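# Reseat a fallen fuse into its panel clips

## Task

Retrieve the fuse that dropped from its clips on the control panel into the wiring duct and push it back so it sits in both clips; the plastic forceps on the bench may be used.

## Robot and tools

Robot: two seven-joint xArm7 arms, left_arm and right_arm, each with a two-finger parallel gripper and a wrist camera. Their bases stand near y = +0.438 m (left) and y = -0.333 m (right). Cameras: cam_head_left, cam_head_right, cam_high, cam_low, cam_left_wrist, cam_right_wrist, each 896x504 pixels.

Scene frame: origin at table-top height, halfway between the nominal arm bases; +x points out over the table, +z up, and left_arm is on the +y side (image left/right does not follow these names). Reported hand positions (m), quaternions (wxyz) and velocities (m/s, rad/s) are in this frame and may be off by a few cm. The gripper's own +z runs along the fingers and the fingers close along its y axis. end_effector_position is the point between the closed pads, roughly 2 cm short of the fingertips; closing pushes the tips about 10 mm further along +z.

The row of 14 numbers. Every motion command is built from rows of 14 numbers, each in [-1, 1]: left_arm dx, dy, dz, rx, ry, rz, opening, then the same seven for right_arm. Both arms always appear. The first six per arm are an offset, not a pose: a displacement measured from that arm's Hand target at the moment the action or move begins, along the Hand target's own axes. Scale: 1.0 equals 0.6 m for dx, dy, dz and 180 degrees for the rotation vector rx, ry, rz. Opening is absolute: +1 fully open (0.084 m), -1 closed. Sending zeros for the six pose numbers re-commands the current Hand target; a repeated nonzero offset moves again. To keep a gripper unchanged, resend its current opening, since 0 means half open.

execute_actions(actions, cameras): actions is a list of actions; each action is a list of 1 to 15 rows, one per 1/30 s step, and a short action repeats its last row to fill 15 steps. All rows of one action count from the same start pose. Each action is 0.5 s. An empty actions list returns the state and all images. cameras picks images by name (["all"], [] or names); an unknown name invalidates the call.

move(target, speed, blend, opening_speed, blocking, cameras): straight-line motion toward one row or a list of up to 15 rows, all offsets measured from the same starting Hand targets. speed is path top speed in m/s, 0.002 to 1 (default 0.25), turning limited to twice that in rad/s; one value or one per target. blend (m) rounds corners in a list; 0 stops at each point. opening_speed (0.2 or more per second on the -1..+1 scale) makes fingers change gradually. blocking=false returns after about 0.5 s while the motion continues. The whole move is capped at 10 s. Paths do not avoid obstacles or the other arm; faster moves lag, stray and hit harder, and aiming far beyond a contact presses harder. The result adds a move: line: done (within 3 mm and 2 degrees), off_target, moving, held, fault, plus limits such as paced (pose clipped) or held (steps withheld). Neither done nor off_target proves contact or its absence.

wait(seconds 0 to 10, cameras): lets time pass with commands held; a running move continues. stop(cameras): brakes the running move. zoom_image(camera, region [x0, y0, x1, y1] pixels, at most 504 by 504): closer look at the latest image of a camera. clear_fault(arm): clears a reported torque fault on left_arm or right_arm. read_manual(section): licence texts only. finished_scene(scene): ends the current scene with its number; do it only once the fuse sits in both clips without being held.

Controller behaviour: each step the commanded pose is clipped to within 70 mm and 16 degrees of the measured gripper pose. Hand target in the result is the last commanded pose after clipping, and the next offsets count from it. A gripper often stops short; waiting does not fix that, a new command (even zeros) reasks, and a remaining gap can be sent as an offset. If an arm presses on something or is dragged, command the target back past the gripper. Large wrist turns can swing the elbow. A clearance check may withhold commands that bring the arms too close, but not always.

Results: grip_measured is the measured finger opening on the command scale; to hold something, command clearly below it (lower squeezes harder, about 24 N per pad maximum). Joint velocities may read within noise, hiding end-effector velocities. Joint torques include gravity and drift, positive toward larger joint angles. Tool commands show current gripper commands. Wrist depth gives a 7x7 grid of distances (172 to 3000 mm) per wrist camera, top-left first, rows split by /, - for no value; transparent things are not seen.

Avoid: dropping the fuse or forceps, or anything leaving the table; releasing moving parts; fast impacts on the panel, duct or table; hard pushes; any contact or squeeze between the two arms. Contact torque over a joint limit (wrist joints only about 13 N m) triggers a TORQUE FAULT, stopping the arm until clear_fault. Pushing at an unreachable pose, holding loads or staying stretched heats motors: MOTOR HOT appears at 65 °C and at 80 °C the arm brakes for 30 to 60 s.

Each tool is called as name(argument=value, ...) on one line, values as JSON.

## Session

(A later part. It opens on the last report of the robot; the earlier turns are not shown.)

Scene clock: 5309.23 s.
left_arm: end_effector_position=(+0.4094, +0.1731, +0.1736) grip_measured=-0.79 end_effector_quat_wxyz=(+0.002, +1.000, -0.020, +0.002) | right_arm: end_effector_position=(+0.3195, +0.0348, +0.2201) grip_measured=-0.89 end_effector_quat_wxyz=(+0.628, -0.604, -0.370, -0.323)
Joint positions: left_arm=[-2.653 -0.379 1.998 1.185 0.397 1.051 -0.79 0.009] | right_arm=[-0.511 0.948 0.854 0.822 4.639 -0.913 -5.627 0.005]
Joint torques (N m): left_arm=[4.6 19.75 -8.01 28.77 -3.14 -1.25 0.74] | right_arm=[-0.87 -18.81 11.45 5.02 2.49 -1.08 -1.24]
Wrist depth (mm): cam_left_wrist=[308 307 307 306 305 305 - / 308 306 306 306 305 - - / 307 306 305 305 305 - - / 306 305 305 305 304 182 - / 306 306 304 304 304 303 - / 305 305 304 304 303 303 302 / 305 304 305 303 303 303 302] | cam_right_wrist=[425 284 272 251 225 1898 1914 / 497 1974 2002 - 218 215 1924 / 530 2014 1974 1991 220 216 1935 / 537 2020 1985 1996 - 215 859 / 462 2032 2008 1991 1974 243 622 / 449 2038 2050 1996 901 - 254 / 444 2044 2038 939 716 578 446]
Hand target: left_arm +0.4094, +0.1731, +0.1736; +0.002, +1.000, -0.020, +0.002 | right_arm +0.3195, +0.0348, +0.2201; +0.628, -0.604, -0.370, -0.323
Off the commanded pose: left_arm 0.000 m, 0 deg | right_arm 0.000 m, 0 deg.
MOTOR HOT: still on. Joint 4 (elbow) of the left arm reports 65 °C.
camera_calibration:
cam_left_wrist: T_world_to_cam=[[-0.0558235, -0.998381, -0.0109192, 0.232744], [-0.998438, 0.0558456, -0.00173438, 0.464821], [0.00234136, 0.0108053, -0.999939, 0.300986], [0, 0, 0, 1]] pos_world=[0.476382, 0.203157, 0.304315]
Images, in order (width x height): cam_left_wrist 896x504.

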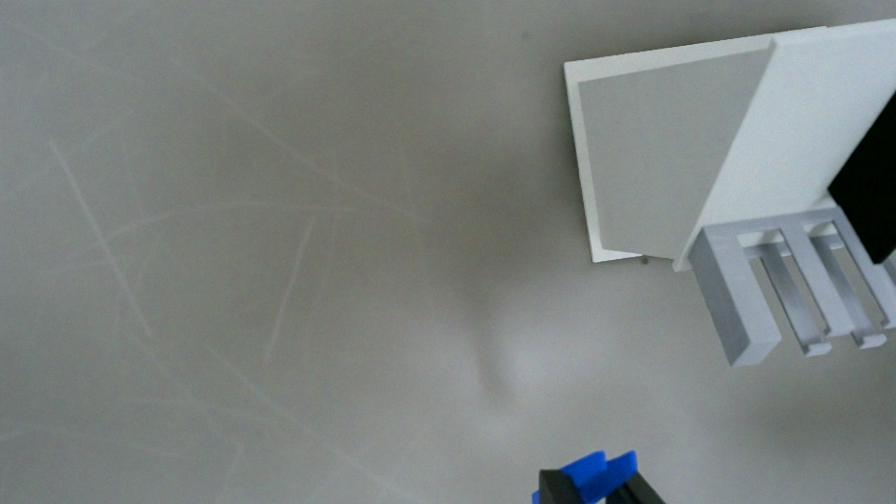

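move(target=[[0,0,0.25,0,0,0,-0.77,0,0,0,0,0,0,-0.95],[0,0,0.25,0,0,0,-0.6,0,0,0,0,0,0,-0.95]], speed=0.06, opening_speed=0.4)

move(target=[0,0,-0.13,0,0,0,-0.4,0,0,0,0,0,0,-0.95], speed=0.15, cameras=["cam_left_wrist"])

Scene clock: 5416.37 s.
left_arm: end_effector_position=(+0.4099, +0.1725, +0.0236) grip_measured=-0.62 end_effector_quat_wxyz=(+0.002, +1.000, -0.020, +0.002) | right_arm: end_effector_position=(+0.3195, +0.0348, +0.2201) grip_measured=-0.89 end_effector_quat_wxyz=(+0.628, -0.604, -0.370, -0.323)
Joint positions: left_arm=[-2.87 -0.653 2.282 1.097 0.721 0.769 -0.995 0.017] | right_arm=[-0.511 0.948 0.854 0.822 4.639 -0.913 -5.627 0.005]
Joint torques (N m): left_arm=[-4.79 19.07 -6.79 23.17 3.9 -4.37 -0.98] | right_arm=[-3.39 -19.63 11.37 4.64 2.5 -1.49 -1.04]
Wrist depth (mm): cam_left_wrist=[- - - - - - - / - - - - - - - / - - - - - - - / - - - - - - - / - - - - - - - / - - - - - - - / - - - - - - -] | cam_right_wrist=[2002 400 433 1946 1930 1919 1888 / 454 448 391 407 232 230 1957 / 2044 540 334 289 241 227 1903 / 2044 550 309 272 277 227 809 / 458 2062 2032 284 279 232 236 / 447 2044 2026 1996 980 239 226 / 443 575 2050 937 720 564 218]
Hand target: left_arm +0.4099, +0.1725, +0.0236; +0.002, +1.000, -0.020, +0.002 | right_arm +0.3195, +0.0348, +0.2201; +0.628, -0.604, -0.370, -0.323
Off the commanded pose: left_arm 0.000 m, 0 deg | right_arm 0.000 m, 0 deg.
MOTOR HOT: still on. Joint 4 (elbow) of the left arm reports 70 °C.
move: done

Scene clock: 5417.33 s.
left_arm: end_effector_position=(+0.4096, +0.1728, +0.1016) grip_measured=-0.42 end_effector_quat_wxyz=(+0.002, +1.000, -0.020, +0.002) | right_arm: end_effector_position=(+0.3195, +0.0348, +0.2201) grip_measured=-0.89 end_effector_quat_wxyz=(+0.628, -0.604, -0.370, -0.323)
Joint positions: left_arm=[-2.758 -0.498 2.13 1.113 0.54 0.903 -0.882 0.026] | right_arm=[-0.511 0.948 0.854 0.822 4.639 -0.913 -5.627 0.005]
Joint torques (N m): left_arm=[4.61 23.67 -9.37 26.71 -3.07 -0.59 0.78] | right_arm=[-3.96 -19.61 11.49 4.35 2.59 -1.49 -1.03]
Wrist depth (mm): cam_left_wrist=[235 235 234 234 233 - - / 235 234 234 233 233 - - / 234 234 234 233 233 - - / 234 234 233 233 232 - - / 233 233 233 232 232 232 - / 233 233 233 232 232 232 231 / 233 233 232 232 231 231 231] | cam_right_wrist=[412 422 364 269 226 1930 1908 / 469 507 267 269 231 230 1935 / 551 554 284 277 240 228 1919 / 538 2008 2026 1985 - 220 799 / 459 2002 2032 1991 - 219 215 / 449 2044 2032 2020 918 - 216 / 443 587 2008 949 717 563 216]
Hand target: left_arm +0.4097, +0.1728, +0.1016; +0.002, +1.000, -0.020, +0.002 | right_arm +0.3195, +0.0348, +0.2201; +0.628, -0.604, -0.370, -0.323
Off the commanded pose: left_arm 0.000 m, 0 deg | right_arm 0.000 m, 0 deg.
MOTOR HOT: still on. Joint 4 (elbow) of the left arm reports 70 °C.
move: done
camera_calibration:
cam_left_wrist: T_world_to_cam=[[-0.0558245, -0.998381, -0.0109136, 0.231769], [-0.998438, 0.0558456, -0.00163454, 0.464884], [0.00224137, 0.0108053, -0.999939, 0.22904], [0, 0, 0, 1]] pos_world=[0.476582, 0.202957, 0.232315]
Images, in order (width x height): cam_left_wrist 896x504.

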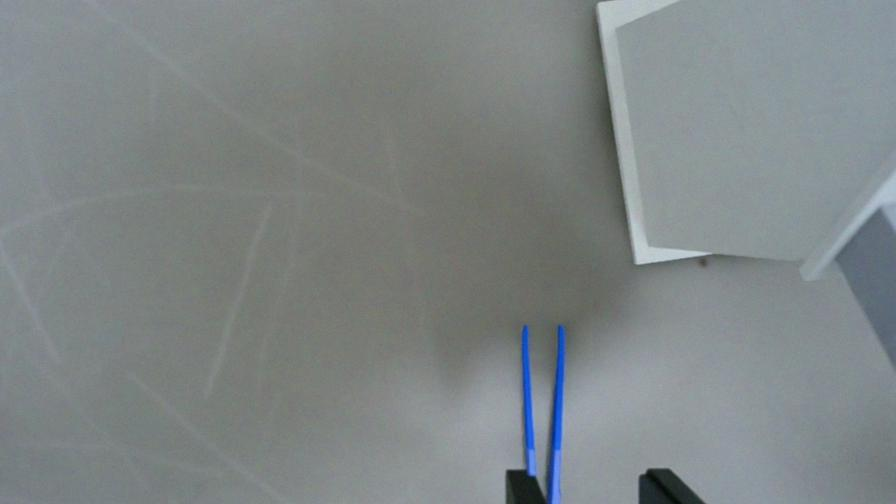

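move(target=[[-0.0375,-0.0018,0.08,0,0,0,-0.45,0,0,0,0,0,0,-0.95],[-0.0375,-0.0018,0.13,0,0,0,-0.45,0,0,0,0,0,0,-0.95],[-0.0375,-0.0018,0.13,0,0,0,-0.86,0,0,0,0,0,0,-0.95]], speed=[0.15,0.05,0.1], blend=[0.01,0,0], opening_speed=1)

Scene clock: 5430.70 s.
left_arm: end_effector_position=(+0.3875, +0.1745, +0.0236) grip_measured=-0.87 end_effector_quat_wxyz=(+0.002, +1.000, -0.020, +0.002) | right_arm: end_effector_position=(+0.3195, +0.0348, +0.2201) grip_measured=-0.89 end_effector_quat_wxyz=(+0.628, -0.604, -0.370, -0.323)
Joint positions: left_arm=[-2.851 -0.601 2.265 1.014 0.708 0.728 -1.017 0.006] | right_arm=[-0.511 0.948 0.854 0.822 4.639 -0.913 -5.627 0.005]
Joint torques (N m): left_arm=[-6.44 2 0.91 -2.53 -1.27 5.9 -0.22] | right_arm=[-4.26 -20.06 11.52 3.91 2.69 -1.59 -0.81]
Wrist depth (mm): cam_left_wrist=[- - - - - - - / - - - - - - - / - - - - - - - / - - - - - - - / - - - - - - - / - - - - - - - / - - - - - - -] | cam_right_wrist=[434 400 1946 1974 1914 1914 1919 / 446 435 389 1962 240 1930 1924 / 2062 545 356 300 231 1946 1935 / 2050 541 293 282 238 231 902 / 456 550 301 281 248 230 656 / 446 2044 2038 2002 - 231 528 / 442 576 2032 936 716 231 222]
Hand target: left_arm +0.3875, +0.1745, +0.0235; +0.002, +1.000, -0.020, +0.002 | right_arm +0.3195, +0.0348, +0.2201; +0.628, -0.604, -0.370, -0.323
Off the commanded pose: left_arm 0.000 m, 0 deg | right_arm 0.000 m, 0 deg.
MOTOR HOT: still on. Joint 4 (elbow) of the left arm reports 69 °C.
move: done

move(target=[[0,0,-0.2,0,0,0,-0.86,0,0,0,0,0,0,-0.95],[-0.2497,0.0697,-0.5117,0,-0.0179,-0.0364,-0.86,0,0,0,0,0,0,-0.95],[-0.2283,0.223,-0.4083,0,-0.0179,-0.0364,-0.86,0,0,0,0,0,0,-0.95],[-0.2283,0.223,-0.4083,0,-0.0179,-0.0364,-0.76,0,0,0,0,0,0,-0.95]], speed=[0.25,0.25,0.12,0.1], opening_speed=0.4, blend=[0.04,0.03,0,0], cameras=["cam_left_wrist","cam_right_wrist"])

Scene clock: 5448.23 s.
left_arm: end_effector_position=(+0.2445, +0.0472, +0.2685) grip_measured=-0.78 end_effector_quat_wxyz=(+0.001, +0.999, +0.037, -0.027) | right_arm: end_effector_position=(+0.3195, +0.0348, +0.2201) grip_measured=-0.89 end_effector_quat_wxyz=(+0.628, -0.604, -0.370, -0.323)
Joint positions: left_arm=[-2.384 0.314 1.598 1.269 -0.366 1.33 -0.756 0.01] | right_arm=[-0.511 0.948 0.854 0.822 4.639 -0.913 -5.627 0.005]
Joint torques (N m): left_arm=[5.19 -3 4.08 29.43 4.05 -0.61 -0.95] | right_arm=[-4.04 -20.84 12.2 3.25 2.22 -1.62 -0.85]
Wrist depth (mm): cam_left_wrist=[389 388 388 387 387 385 385 / 392 391 390 389 389 183 175 / 395 393 392 392 - 177 - / 397 395 395 394 - - - / 398 398 397 396 397 - - / 402 400 400 398 398 398 398 / 404 403 402 401 400 400 399] | cam_right_wrist=[2008 2002 1940 1951 1935 1919 1903 / 2038 1974 1996 1979 1924 1962 1914 / - 2002 1985 1985 1985 1951 1919 / - 2020 2008 1991 1946 1951 899 / - 2014 2020 1979 1985 887 674 / - 2062 2002 2008 897 692 558 / - 2014 2026 940 719 570 472]
Hand target: left_arm +0.2445, +0.0472, +0.2685; +0.001, +0.999, +0.037, -0.027 | right_arm +0.3195, +0.0348, +0.2201; +0.628, -0.604, -0.370, -0.323
Off the commanded pose: left_arm 0.000 m, 0 deg | right_arm 0.000 m, 0 deg.
MOTOR HOT: still on. Joint 4 (elbow) of the left arm reports 66 °C.
move: done
camera_calibration:
cam_left_wrist: T_world_to_cam=[[0.057633, -0.998255, -0.0128348, 0.0717235], [-0.996796, -0.0582536, 0.0548199, 0.297129], [-0.0554719, 0.00963423, -0.998414, 0.41144], [0, 0, 0, 1]] pos_world=[0.314867, 0.0849433, 0.395419]
cam_right_wrist: T_world_to_cam=[[0.851623, 0.031306, -0.523219, -0.129438], [-0.522229, -0.0347965, -0.852095, 0.423007], [-0.0448818, 0.998904, -0.0132846, 0.115081], [0, 0, 0, 1]] pos_world=[0.336304, -0.0961832, 0.294247]
Images, in order (width x height): cam_left_wrist 896x504, cam_right_wrist 896x504.

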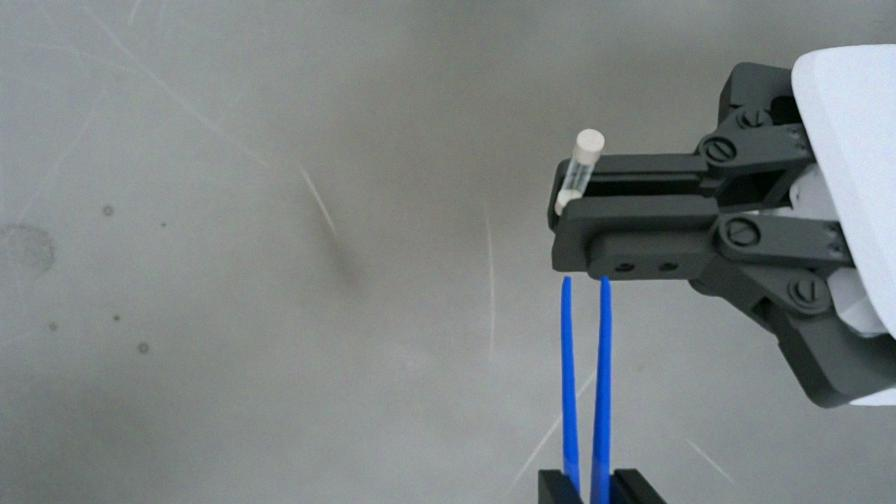

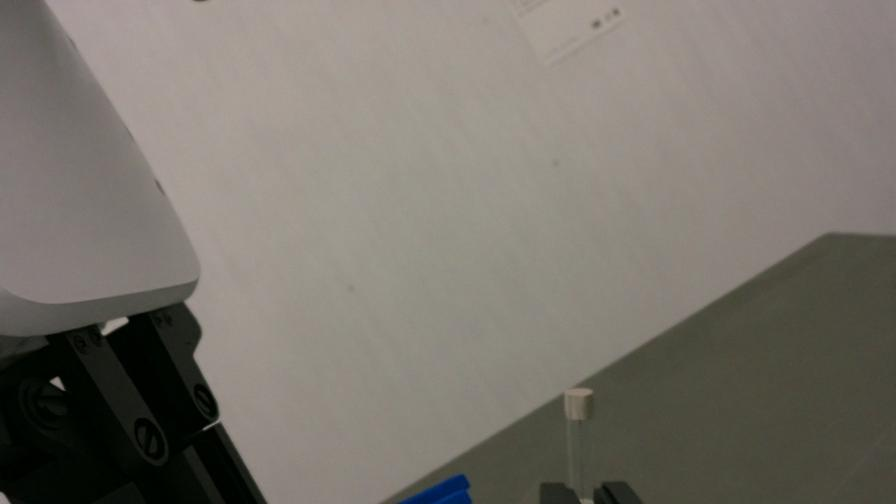

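move(target=[0.04,0,0.0033,0,0,0,-0.76,0,0,0,0,0,0,-0.95], speed=0.08, cameras=["cam_left_wrist","cam_right_wrist"])

zoom_image(camera="cam_right_wrist", region=[430, 340, 680, 504])

zoom_image(camera="cam_left_wrist", region=[500, 200, 700, 380])

Scene clock: 5459.87 s.
left_arm: end_effector_position=(+0.2682, +0.0490, +0.2652) grip_measured=-0.78 end_effector_quat_wxyz=(+0.001, +0.999, +0.037, -0.027) | right_arm: end_effector_position=(+0.3195, +0.0348, +0.2201) grip_measured=-0.89 end_effector_quat_wxyz=(+0.628, -0.604, -0.370, -0.323)
Joint positions: left_arm=[-2.207 0.335 1.474 1.314 -0.384 1.336 -0.706 0.01] | right_arm=[-0.511 0.948 0.854 0.822 4.639 -0.913 -5.627 0.005]
Joint torques (N m): left_arm=[4.52 -5.87 4.41 29.32 -3.64 -0.54 0.71] | right_arm=[-4.13 -20.8 12.75 3.17 2.38 -1.68 -0.48]
Wrist depth (mm): cam_left_wrist=[388 387 386 384 383 383 381 / 390 389 388 387 386 384 384 / 392 391 390 390 388 181 179 / 395 393 392 391 - - - / 397 395 395 - - - - / 399 398 396 396 395 - - / 401 400 399 397 397 - -] | cam_right_wrist=[- 1962 1985 1957 1940 1919 1872 / - 1985 1962 1979 1962 1914 1898 / - 2014 2008 1974 1968 1935 1914 / - - 2026 2002 1979 1957 902 / - - 1979 1991 1991 889 675 / - - 2014 2026 895 689 557 / - - 2056 2014 719 569 471]
Hand target: left_arm +0.2683, +0.0490, +0.2652; +0.001, +0.999, +0.037, -0.027 | right_arm +0.3195, +0.0348, +0.2201; +0.628, -0.604, -0.370, -0.323
Off the commanded pose: left_arm 0.000 m, 0 deg | right_arm 0.000 m, 0 deg.
MOTOR HOT: still on. Joint 4 (elbow) of the left arm reports 68 °C.
move: done
camera_calibration:
cam_left_wrist: T_world_to_cam=[[0.0575336, -0.998261, -0.0128301, 0.0720404], [-0.996801, -0.058154, 0.0548202, 0.32112], [-0.055471, 0.00963504, -0.998414, 0.409549], [0, 0, 0, 1]] pos_world=[0.338666, 0.0866435, 0.392219]
cam_right_wrist: T_world_to_cam=[[0.851623, 0.031306, -0.523219, -0.129438], [-0.522229, -0.0347965, -0.852095, 0.423007], [-0.0448818, 0.998904, -0.0132846, 0.115081], [0, 0, 0, 1]] pos_world=[0.336304, -0.0961832, 0.294247]
Images, in order (width x height): cam_left_wrist 896x504, cam_right_wrist 896x504.

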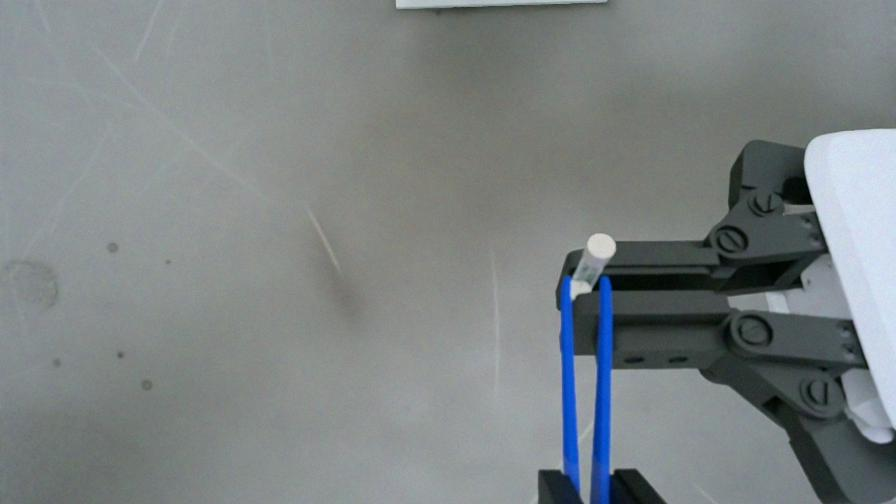

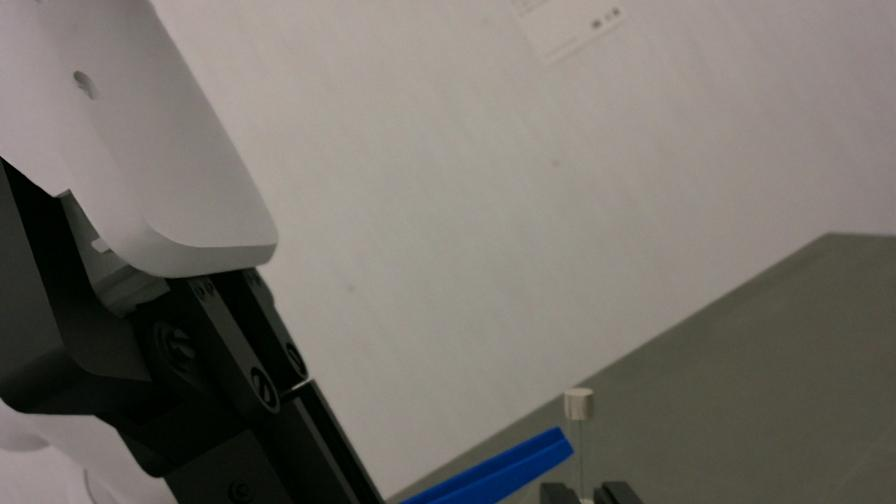

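Scaled by 2.016 from the camera's 896x504 image, which has a finer 1280x720 frame.

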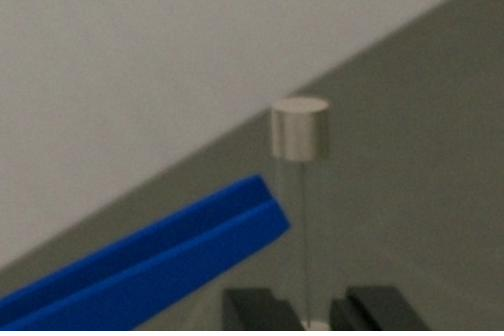

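Scaled by 2.520 from the camera's 896x504 image, which has a finer 1280x720 frame.

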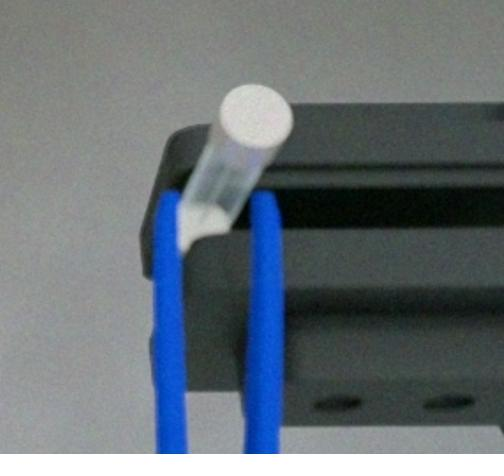

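move(target=[[0.0117,0.0012,0,0,0,0,-0.76,0,0,0,0,0,0,-0.95],[0.0117,0.0012,0,0,0,0,-0.9,0,0,0,0,0,0,-0.95]], speed=0.05, opening_speed=0.3, cameras=["cam_left_wrist","cam_right_wrist"])

zoom_image(camera="cam_right_wrist", region=[430, 340, 680, 504])

zoom_image(camera="cam_left_wrist", region=[500, 200, 700, 380])

Scene clock: 5474.00 s.
left_arm: end_effector_position=(+0.2753, +0.0488, +0.2649) grip_measured=-0.88 end_effector_quat_wxyz=(+0.001, +0.999, +0.037, -0.027) | right_arm: end_effector_position=(+0.3195, +0.0348, +0.2201) grip_measured=-0.89 end_effector_quat_wxyz=(+0.628, -0.604, -0.370, -0.323)
Joint positions: left_arm=[-2.155 0.35 1.441 1.332 -0.396 1.343 -0.688 0.005] | right_arm=[-0.511 0.948 0.854 0.822 4.639 -0.913 -5.627 0.005]
Joint torques (N m): left_arm=[4.79 -7.53 4.72 28.6 -3.62 -0.59 0.81] | right_arm=[-4.04 -21.34 13.02 3.06 2.06 -1.76 -0.59]
Wrist depth (mm): cam_left_wrist=[387 387 386 385 383 383 381 / 390 389 387 386 386 385 383 / 392 391 390 390 388 386 178 / 394 393 392 391 389 174 - / 396 395 394 394 - - - / 399 397 395 394 - - - / 401 400 399 397 396 - -] | cam_right_wrist=[- 1985 1996 1962 1935 1935 1914 / - 1991 1985 1985 1951 1903 1924 / - - 1991 1930 1968 1940 1930 / - - 2014 1991 1979 1968 897 / - - 2020 2002 1979 887 674 / - - 2008 2008 901 689 559 / - - - 2014 707 570 473]
Hand target: left_arm +0.2753, +0.0488, +0.2649; +0.001, +0.999, +0.037, -0.027 | right_arm +0.3195, +0.0348, +0.2201; +0.628, -0.604, -0.370, -0.323
Off the commanded pose: left_arm 0.000 m, 0 deg | right_arm 0.000 m, 0 deg.
MOTOR HOT: still on. Joint 4 (elbow) of the left arm reports 70 °C.
move: done
camera_calibration:
cam_left_wrist: T_world_to_cam=[[0.0575336, -0.998261, -0.0128301, 0.0714328], [-0.996801, -0.058154, 0.0548202, 0.328108], [-0.055471, 0.00963504, -0.998414, 0.409539], [0, 0, 0, 1]] pos_world=[0.345666, 0.0864435, 0.391819]
cam_right_wrist: T_world_to_cam=[[0.851623, 0.031306, -0.523219, -0.129438], [-0.522229, -0.0347965, -0.852095, 0.423007], [-0.0448818, 0.998904, -0.0132846, 0.115081], [0, 0, 0, 1]] pos_world=[0.336304, -0.0961832, 0.294247]
Images, in order (width x height): cam_left_wrist 896x504, cam_right_wrist 896x504.

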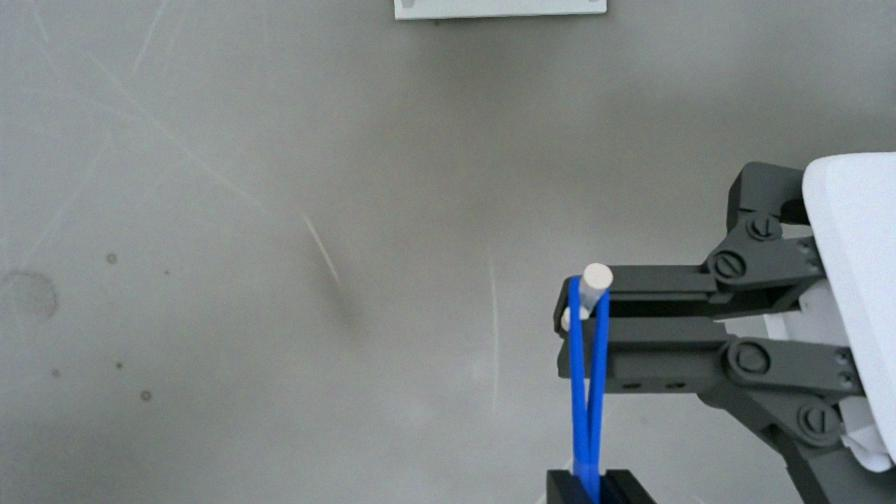

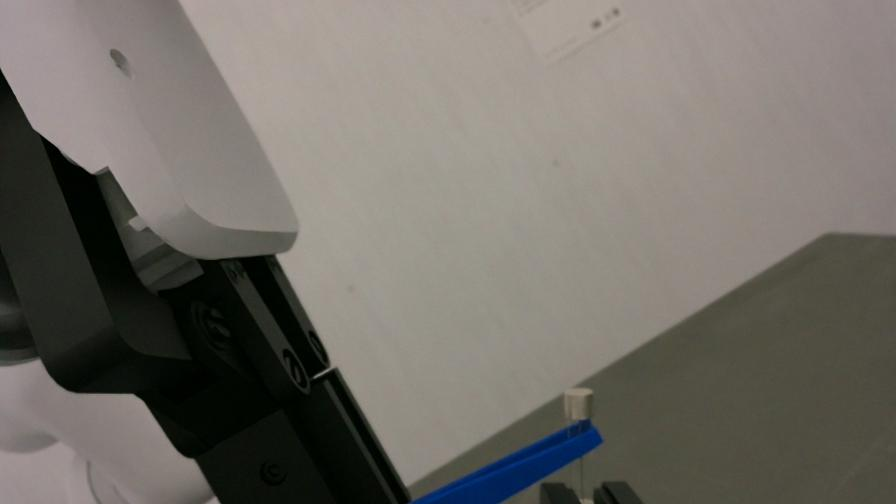

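Scaled by 2.016 from the camera's 896x504 image, which has a finer 1280x720 frame.

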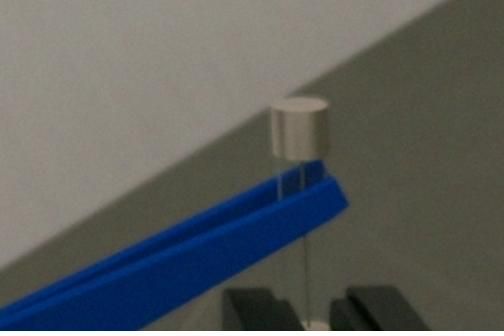

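Scaled by 2.520 from the camera's 896x504 image, which has a finer 1280x720 frame.

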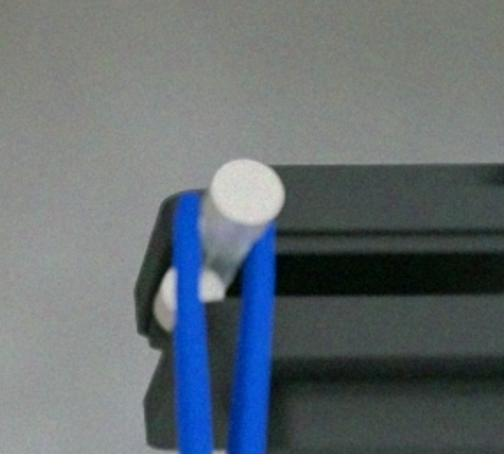

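move(target=[[0,0,0,0,0,0,-1,0,0,0,0,0,0,-0.95],[0,0,0,0,0,0,-1,0,0,0,0,0,0,-0.5],[0,0,0,0,0,0,-1,0,0,-0.12,0,0,0,-0.5],[0,0,0,0,0,0,-1,-0.0313,-0.0822,-0.1808,-0.1532,-0.0167,-0.0056,-0.5]], speed=[0.1,0.1,0.12,0.15], opening_speed=0.4, blend=[0,0,0.03,0])

Scene clock: 5582.60 s.
left_arm: end_effector_position=(+0.2753, +0.0488, +0.2649) grip_measured=-0.88 end_effector_quat_wxyz=(+0.001, +0.999, +0.037, -0.027) | right_arm: end_effector_position=(+0.2759, -0.0772, +0.2300) grip_measured=-0.52 end_effector_quat_wxyz=(-0.454, +0.741, +0.303, +0.391)
Joint positions: left_arm=[-2.155 0.35 1.441 1.332 -0.396 1.343 -0.688 0.005] | right_arm=[-1.048 0.093 1.065 0.18 4.995 -1.167 -5.702 0.021]
Joint torques (N m): left_arm=[2.26 -9.89 6.98 23.19 -3.32 -1.55 0.86] | right_arm=[-10.08 -11.24 4.9 5.78 3.43 -4.66 1.64]
Wrist depth (mm): cam_left_wrist=[387 386 385 384 383 381 381 / 389 389 387 387 385 385 383 / 392 391 389 388 387 386 385 / 394 393 391 391 389 389 387 / 396 395 394 393 391 391 388 / 398 397 396 395 394 393 392 / 401 400 399 397 396 396 394] | cam_right_wrist=[- - 1996 2235 2422 2696 - / - - 2002 2257 2501 2664 2863 / - - 2087 2279 2405 2706 2294 / 1795 - 215 1072 887 363 320 / 1809 - 220 785 695 389 320 / 1813 1013 743 707 595 510 449 / 1795 788 683 595 513 450 403]
Hand target: left_arm +0.2753, +0.0488, +0.2649; +0.001, +0.999, +0.037, -0.027 | right_arm +0.2759, -0.0772, +0.2300; -0.454, +0.741, +0.304, +0.391
Off the commanded pose: left_arm 0.000 m, 0 deg | right_arm 0.000 m, 0 deg.
MOTOR HOT: still on. Joint 4 (elbow) of the left arm reports 70 °C.
move: done

move(target=[0.2547,-0.006,0.0582,0,-0.0556,0,-1,0,0,0,0,0,0,-0.5], speed=0.1, cameras=["cam_right_wrist","cam_left_wrist"])

zoom_image(camera="cam_left_wrist", region=[500, 130, 700, 330])

zoom_image(camera="cam_right_wrist", region=[680, 190, 840, 300])

Scene clock: 5594.53 s.
left_arm: end_effector_position=(+0.4253, +0.0635, +0.2219) grip_measured=-0.88 end_effector_quat_wxyz=(+0.005, +0.993, +0.037, -0.114) | right_arm: end_effector_position=(+0.2759, -0.0772, +0.2300) grip_measured=-0.52 end_effector_quat_wxyz=(-0.454, +0.741, +0.304, +0.391)
Joint positions: left_arm=[-1.219 0.79 1.013 1.944 -0.735 1.689 -0.378 0.005] | right_arm=[-1.048 0.093 1.066 0.18 4.995 -1.167 -5.702 0.021]
Joint torques (N m): left_arm=[4.98 -27.4 7.36 25.01 -3.79 -0.2 -0.49] | right_arm=[-10.1 -11.4 5 6.27 3.41 -4.6 1.47]
Wrist depth (mm): cam_left_wrist=[316 315 313 308 309 308 312 / 325 323 - 315 - - 320 / 334 334 186 - - 196 329 / 342 341 338 - - 194 336 / 351 351 351 349 350 347 346 / 363 362 360 359 359 357 357 / 374 374 370 369 367 369 367] | cam_right_wrist=[1767 1872 2020 - 265 2614 - / 1795 1914 2044 - 287 279 2935 / 1785 1919 2050 2199 300 370 2356 / 1799 1962 2125 1103 301 330 320 / 1842 1968 1059 833 674 389 321 / 1833 1962 853 703 597 509 449 / 1818 824 699 593 515 449 404]
Hand target: left_arm +0.4254, +0.0635, +0.2219; +0.005, +0.993, +0.037, -0.114 | right_arm +0.2759, -0.0772, +0.2300; -0.454, +0.741, +0.304, +0.391
Off the commanded pose: left_arm 0.000 m, 0 deg | right_arm 0.000 m, 0 deg.
MOTOR HOT: still on. Joint 4 (elbow) of the left arm reports 69 °C.
move: done
camera_calibration:
cam_left_wrist: T_world_to_cam=[[0.0553961, -0.998417, -0.00972363, 0.0772094], [-0.972161, -0.0561548, 0.227487, 0.431977], [-0.227673, -0.003149, -0.973732, 0.443423], [0, 0, 0, 1]] pos_world=[0.516629, 0.102741, 0.334257]
cam_right_wrist: T_world_to_cam=[[0.792725, -0.432801, -0.429268, -0.12493], [-0.510913, -0.0876237, -0.855155, 0.39815], [0.332498, 0.897221, -0.290585, 0.176962], [0, 0, 0, 1]] pos_world=[0.243616, -0.177957, 0.338274]
Images, in order (width x height): cam_left_wrist 896x504, cam_right_wrist 896x504.

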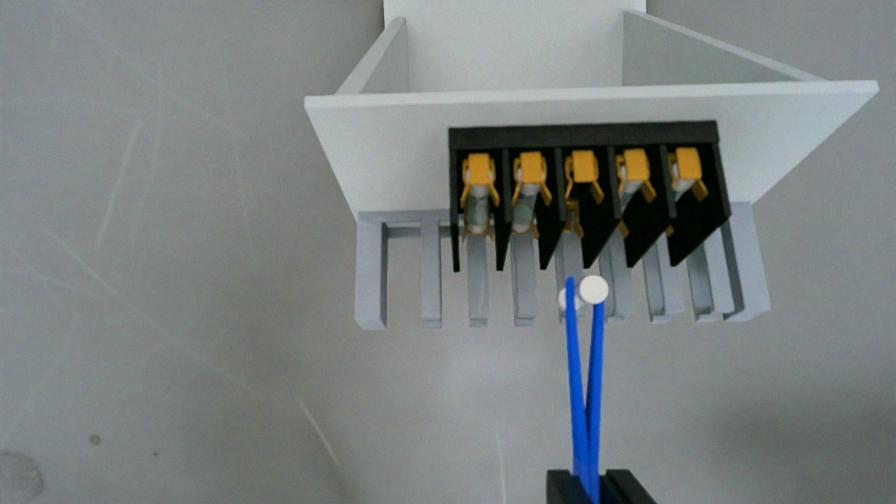

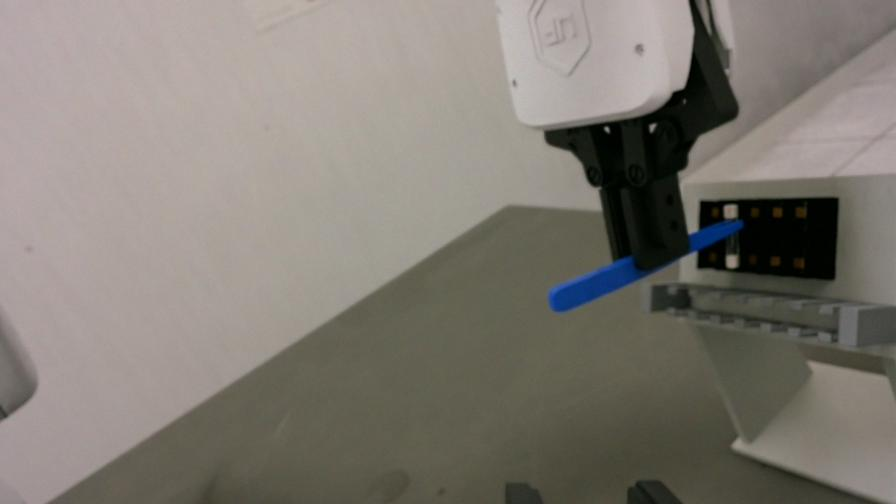

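Scaled by 2.520 from the camera's 896x504 image, which has a finer 1280x720 frame.

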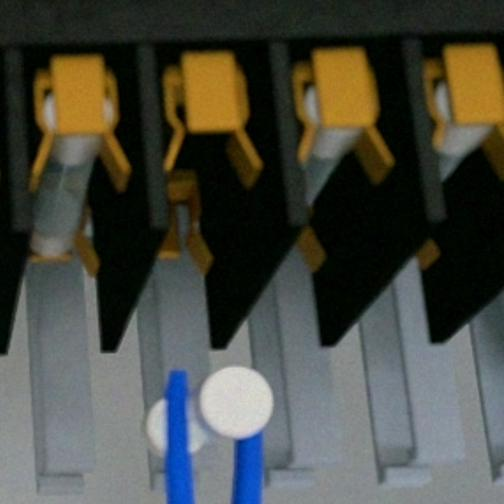

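Scaled by 3.150 from the camera's 896x504 image, which has a finer 1280x720 frame.

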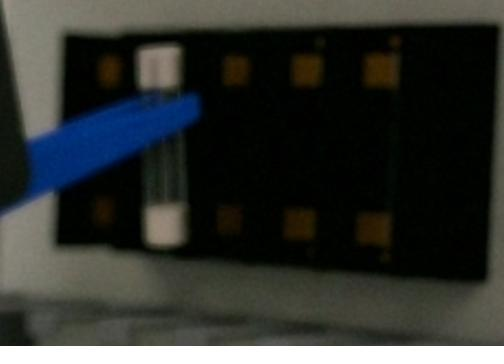

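move(target=[[0.0403,0,0.0133,0,0,0,-1,0,0,0,0,0,0,-0.5],[0.045,0,0.0149,0,0,0,-1,0,0,0,0,0,0,-0.5]], speed=[0.06,0.02], cameras=["cam_right_wrist","cam_left_wrist"])

zoom_image(camera="cam_left_wrist", region=[510, 200, 680, 370])

zoom_image(camera="cam_right_wrist", region=[680, 190, 840, 300])

Scene clock: 5614.77 s.
left_arm: end_effector_position=(+0.4496, +0.0653, +0.2071) grip_measured=-0.88 end_effector_quat_wxyz=(+0.005, +0.993, +0.037, -0.114) | right_arm: end_effector_position=(+0.2759, -0.0772, +0.2300) grip_measured=-0.52 end_effector_quat_wxyz=(-0.454, +0.741, +0.304, +0.391)
Joint positions: left_arm=[-1.124 0.863 0.978 2.048 -0.767 1.704 -0.369 0.005] | right_arm=[-1.048 0.093 1.066 0.18 4.995 -1.167 -5.702 0.021]
Joint torques (N m): left_arm=[4.67 -28.96 6.92 24.09 -3.53 -0.3 0.73] | right_arm=[-9.87 -11.35 4.86 7.69 3.37 -4.48 1.57]
Wrist depth (mm): cam_left_wrist=[301 301 300 297 297 296 297 / 310 309 306 302 303 274 305 / 317 317 - 309 310 212 312 / 326 328 - - - - 322 / 336 335 - - - 187 330 / 346 346 342 182 340 180 338 / 358 357 353 351 351 353 351] | cam_right_wrist=[1736 1898 2038 2145 296 260 - / 1749 1930 2032 2199 304 274 2874 / 1763 1935 2087 2242 - 319 2325 / 1795 1930 2062 1082 946 319 320 / 1823 1985 1058 845 681 389 320 / 1833 1935 858 703 593 509 450 / 1790 827 698 592 516 450 404]
Hand target: left_arm +0.4496, +0.0653, +0.2071; +0.005, +0.993, +0.037, -0.114 | right_arm +0.2759, -0.0772, +0.2300; -0.454, +0.741, +0.304, +0.391
Off the commanded pose: left_arm 0.000 m, 0 deg | right_arm 0.000 m, 0 deg.
MOTOR HOT: still on. Joint 4 (elbow) of the left arm reports 69 °C.
move: done
camera_calibration:
cam_left_wrist: T_world_to_cam=[[0.055493, -0.998412, -0.00974552, 0.0774758], [-0.972155, -0.0562542, 0.227487, 0.458978], [-0.227674, -0.00314981, -0.973732, 0.434527], [0, 0, 0, 1]] pos_world=[0.540829, 0.104541, 0.319456]
cam_right_wrist: T_world_to_cam=[[0.792725, -0.432801, -0.429268, -0.12493], [-0.510913, -0.0876237, -0.855155, 0.39815], [0.332498, 0.897221, -0.290585, 0.176962], [0, 0, 0, 1]] pos_world=[0.243616, -0.177957, 0.338274]
Images, in order (width x height): cam_left_wrist 896x504, cam_right_wrist 896x504.

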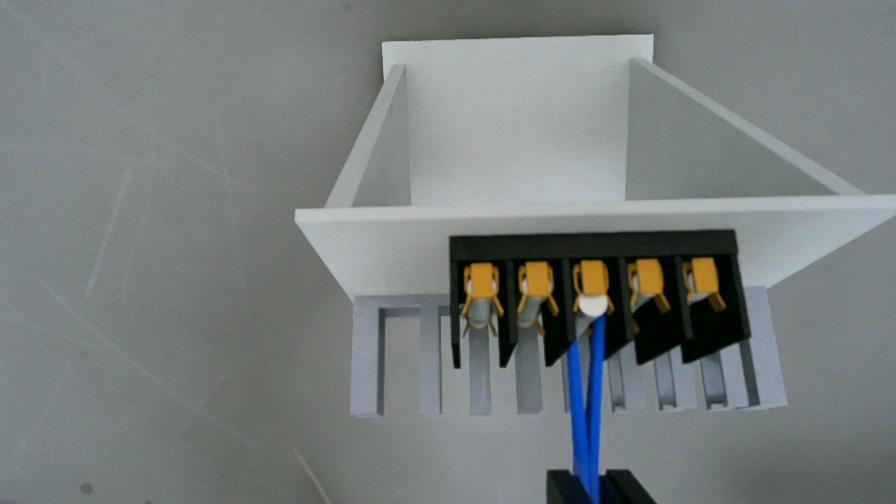

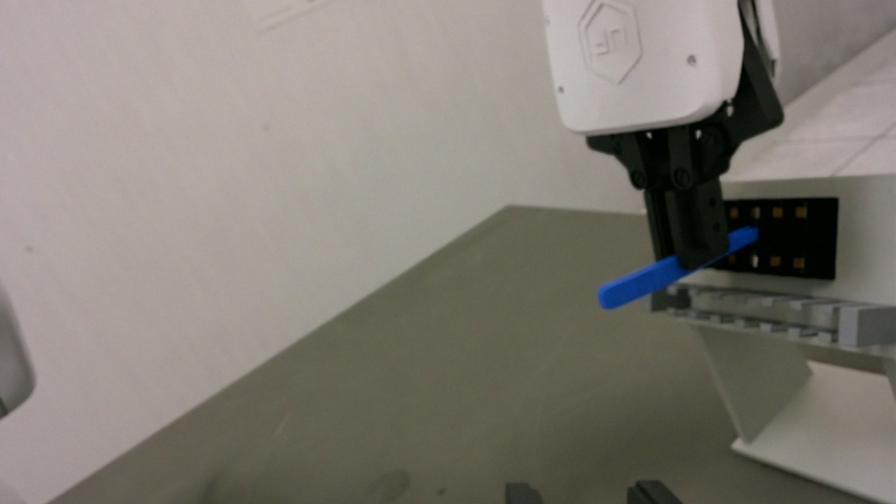

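Scaled by 2.965 from the camera's 896x504 image, which has a finer 1280x720 frame.

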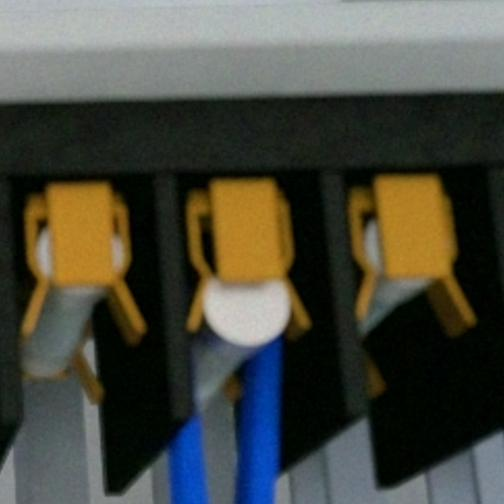

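Scaled by 3.150 from the camera's 896x504 image, which has a finer 1280x720 frame.

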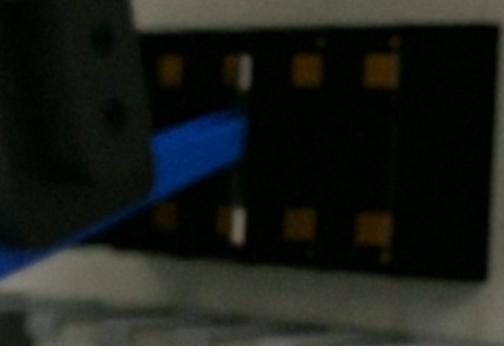

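move(target=[0.0024,0,0.0008,0,0,0,-0.82,0,0,0,0,0,0,-0.5], speed=0.02, opening_speed=0.2, cameras=["cam_left_wrist"])

zoom_image(camera="cam_left_wrist", region=[510, 200, 680, 370])

Scene clock: 5629.43 s.
left_arm: end_effector_position=(+0.4510, +0.0655, +0.2062) grip_measured=-0.84 end_effector_quat_wxyz=(+0.005, +0.993, +0.037, -0.114) | right_arm: end_effector_position=(+0.2759, -0.0772, +0.2300) grip_measured=-0.52 end_effector_quat_wxyz=(-0.454, +0.741, +0.304, +0.391)
Joint positions: left_arm=[-1.118 0.867 0.976 2.054 -0.768 1.705 -0.368 0.007] | right_arm=[-1.048 0.093 1.066 0.18 4.995 -1.167 -5.702 0.021]
Joint torques (N m): left_arm=[-0.25 -32.78 10.52 23.07 -1.31 -5.31 0.86] | right_arm=[-9.88 -11.3 4.74 8.7 3.43 -4.49 1.59]
Wrist depth (mm): cam_left_wrist=[300 299 299 296 296 296 297 / 308 307 303 301 302 265 306 / 315 314 - 310 309 232 312 / 324 326 - - - - 321 / 334 334 - - - 190 331 / 345 342 341 180 344 180 339 / 355 355 352 351 351 353 353] | cam_right_wrist=[1763 1877 2026 2138 298 262 - / 1772 1898 2068 2178 305 268 2828 / 1799 1930 2056 2249 - 319 2333 / 1813 1946 2093 1081 950 313 320 / 1804 1946 1059 847 682 383 321 / 1838 1903 857 702 598 509 450 / 1799 829 698 593 516 449 403]
Hand target: left_arm +0.4509, +0.0654, +0.2063; +0.005, +0.993, +0.037, -0.114 | right_arm +0.2759, -0.0772, +0.2300; -0.454, +0.741, +0.304, +0.391
Off the commanded pose: left_arm 0.000 m, 0 deg | right_arm 0.000 m, 0 deg.
MOTOR HOT: still on. Joint 4 (elbow) of the left arm reports 69 °C.
move: done
camera_calibration:
cam_left_wrist: T_world_to_cam=[[0.0557889, -0.998394, -0.00981833, 0.0775493], [-0.972115, -0.0565586, 0.227582, 0.460541], [-0.227772, -0.00315202, -0.973709, 0.434017], [0, 0, 0, 1]] pos_world=[0.54223, 0.10484, 0.318557]
Images, in order (width x height): cam_left_wrist 896x504.

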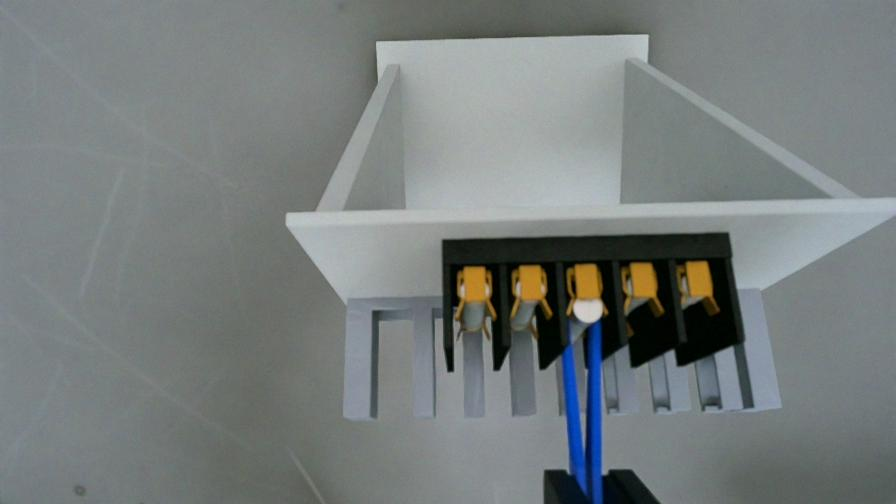

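Scaled by 2.965 from the camera's 896x504 image, which has a finer 1280x720 frame.

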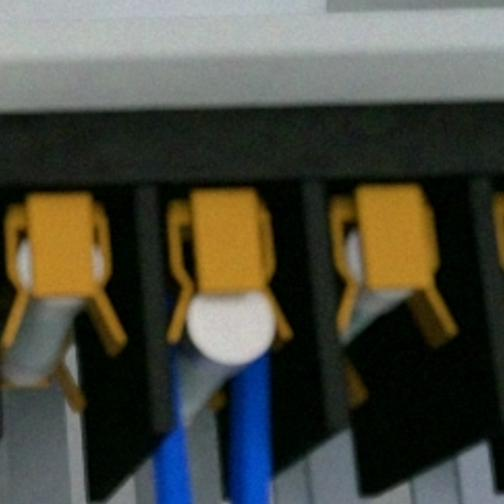

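move(target=[[-0.002,0.001,-0.0006,0,0,0,-0.76,0,0,0,0,0,0,-0.5]], speed=0.02, opening_speed=0.2, cameras=["cam_left_wrist","cam_right_wrist"])

zoom_image(camera="cam_left_wrist", region=[510, 200, 680, 370])

zoom_image(camera="cam_right_wrist", region=[680, 190, 840, 300])

Scene clock: 5644.90 s.
left_arm: end_effector_position=(+0.4498, +0.0647, +0.2069) grip_measured=-0.78 end_effector_quat_wxyz=(+0.005, +0.993, +0.037, -0.114) | right_arm: end_effector_position=(+0.2759, -0.0772, +0.2300) grip_measured=-0.52 end_effector_quat_wxyz=(-0.454, +0.741, +0.304, +0.391)
Joint positions: left_arm=[-1.122 0.865 0.977 2.052 -0.768 1.705 -0.37 0.01] | right_arm=[-1.048 0.093 1.066 0.18 4.995 -1.167 -5.702 0.021]
Joint torques (N m): left_arm=[-4.78 -37.04 10.34 16.02 3.57 -1.04 -0.5] | right_arm=[-10.01 -11.45 4.88 9.96 3.33 -4.5 1.69]
Wrist depth (mm): cam_left_wrist=[300 299 300 297 297 296 298 / 308 308 304 301 303 261 306 / 315 315 - 310 310 229 313 / 324 327 - - - - 322 / 335 334 - - - 188 331 / 345 345 347 181 345 337 342 / 356 356 353 352 352 353 353] | cam_right_wrist=[1749 1877 1996 2132 296 261 - / 1749 1908 2062 2192 303 273 2863 / 1785 1940 2062 2242 - 316 2294 / 1804 1930 2106 1076 945 316 321 / 1838 1991 1066 849 684 383 320 / 1828 1935 861 703 597 509 449 / 1804 830 696 592 515 449 403]
Hand target: left_arm +0.4498, +0.0647, +0.2069; +0.005, +0.993, +0.037, -0.114 | right_arm +0.2759, -0.0772, +0.2300; -0.454, +0.741, +0.304, +0.391
Off the commanded pose: left_arm 0.000 m, 0 deg | right_arm 0.000 m, 0 deg.
MOTOR HOT: still on. Joint 4 (elbow) of the left arm reports 68 °C.
move: done
camera_calibration:
cam_left_wrist: T_world_to_cam=[[0.0554933, -0.998411, -0.00974558, 0.0768581], [-0.972155, -0.0562544, 0.227487, 0.459282], [-0.227674, -0.00314981, -0.973732, 0.434399], [0, 0, 0, 1]] pos_world=[0.541129, 0.103941, 0.319256]
cam_right_wrist: T_world_to_cam=[[0.792725, -0.432801, -0.429268, -0.12493], [-0.510913, -0.0876237, -0.855155, 0.39815], [0.332498, 0.897221, -0.290585, 0.176962], [0, 0, 0, 1]] pos_world=[0.243616, -0.177957, 0.338274]
Images, in order (width x height): cam_left_wrist 896x504, cam_right_wrist 896x504.

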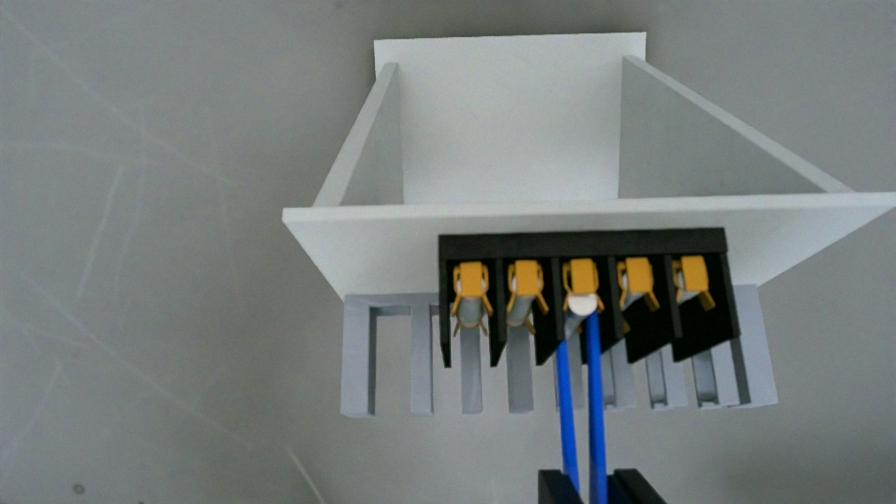

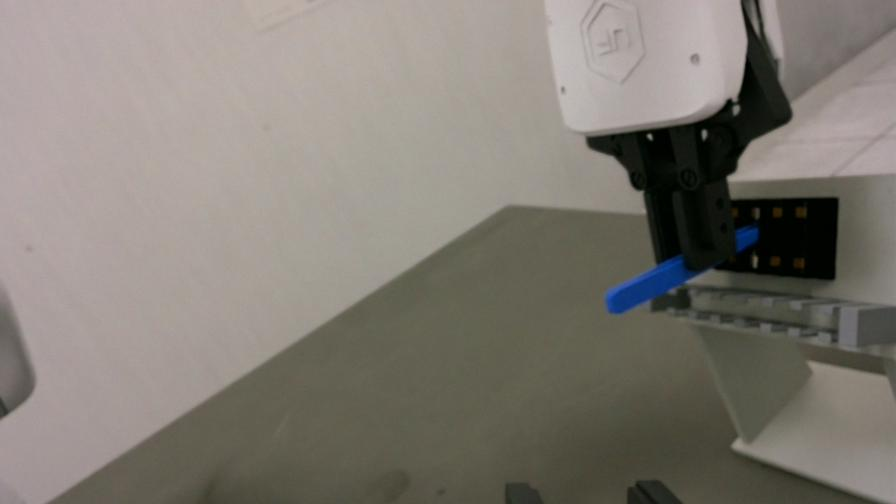

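Scaled by 2.965 from the camera's 896x504 image, which has a finer 1280x720 frame.

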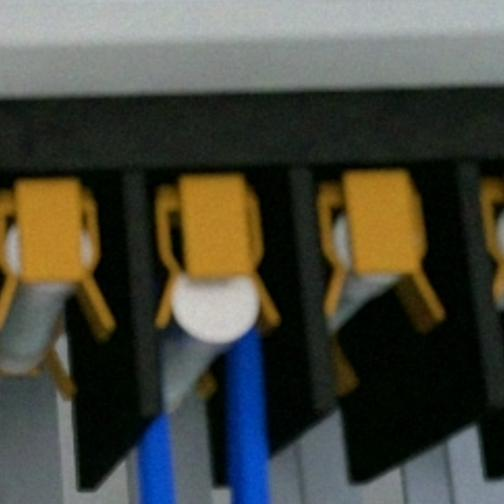

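Scaled by 3.150 from the camera's 896x504 image, which has a finer 1280x720 frame.

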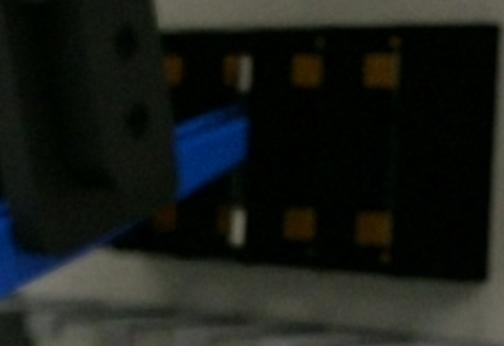

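move(target=[[0,0,0.0012,0,0,0,-0.76,0,0,0,0,0,0,-0.5],[-0.03,0,0.0012,0,0,0,-0.76,0,0,0,0,0,0,-0.5]], speed=0.03, cameras=["cam_right_wrist"])

Scene clock: 5682.77 s.
left_arm: end_effector_position=(+0.4322, +0.0634, +0.2103) grip_measured=-0.78 end_effector_quat_wxyz=(+0.005, +0.993, +0.037, -0.114) | right_arm: end_effector_position=(+0.2759, -0.0772, +0.2300) grip_measured=-0.52 end_effector_quat_wxyz=(-0.454, +0.741, +0.304, +0.391)
Joint positions: left_arm=[-1.199 0.816 1.002 1.955 -0.748 1.676 -0.369 0.01] | right_arm=[-1.048 0.093 1.066 0.18 4.995 -1.167 -5.702 0.021]
Joint torques (N m): left_arm=[-4.37 -35.6 10.65 16.61 3.69 -3.8 -0.57] | right_arm=[-9.95 -11.7 4.98 10.01 3.55 -4.5 1.64]
Wrist depth (mm): cam_left_wrist=[303 303 301 297 298 297 301 / 310 307 - 303 304 228 307 / 321 323 - - - - 318 / 328 328 - - - 188 326 / 338 336 183 179 180 188 335 / 348 349 347 347 347 346 345 / 360 359 356 355 355 357 357] | cam_right_wrist=[1763 1898 2068 - 278 253 - / 1776 1914 2056 - 286 258 2899 / 1785 1924 2068 2228 312 362 2348 / 1804 1919 2106 1081 317 302 321 / 1813 1968 1058 858 650 383 320 / 1838 1930 856 701 596 508 450 / 1799 827 698 593 518 451 403]
Hand target: left_arm +0.4322, +0.0634, +0.2103; +0.005, +0.993, +0.037, -0.114 | right_arm +0.2759, -0.0772, +0.2300; -0.454, +0.741, +0.304, +0.391
Off the commanded pose: left_arm 0.000 m, 0 deg | right_arm 0.000 m, 0 deg.
MOTOR HOT: still on. Joint 4 (elbow) of the left arm reports 64 °C.
move: done
camera_calibration:
cam_right_wrist: T_world_to_cam=[[0.792725, -0.432801, -0.429268, -0.12493], [-0.510913, -0.0876237, -0.855155, 0.39815], [0.332498, 0.897221, -0.290585, 0.176962], [0, 0, 0, 1]] pos_world=[0.243616, -0.177957, 0.338274]
Images, in order (width x height): cam_right_wrist 896x504.

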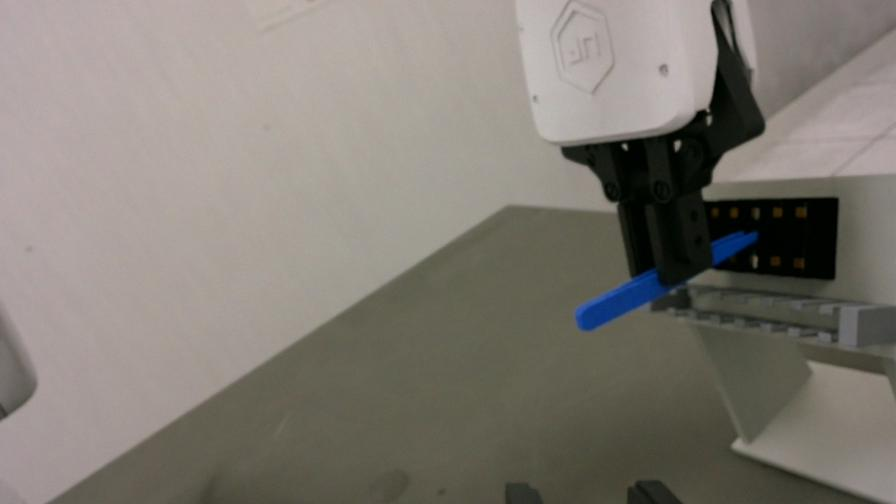

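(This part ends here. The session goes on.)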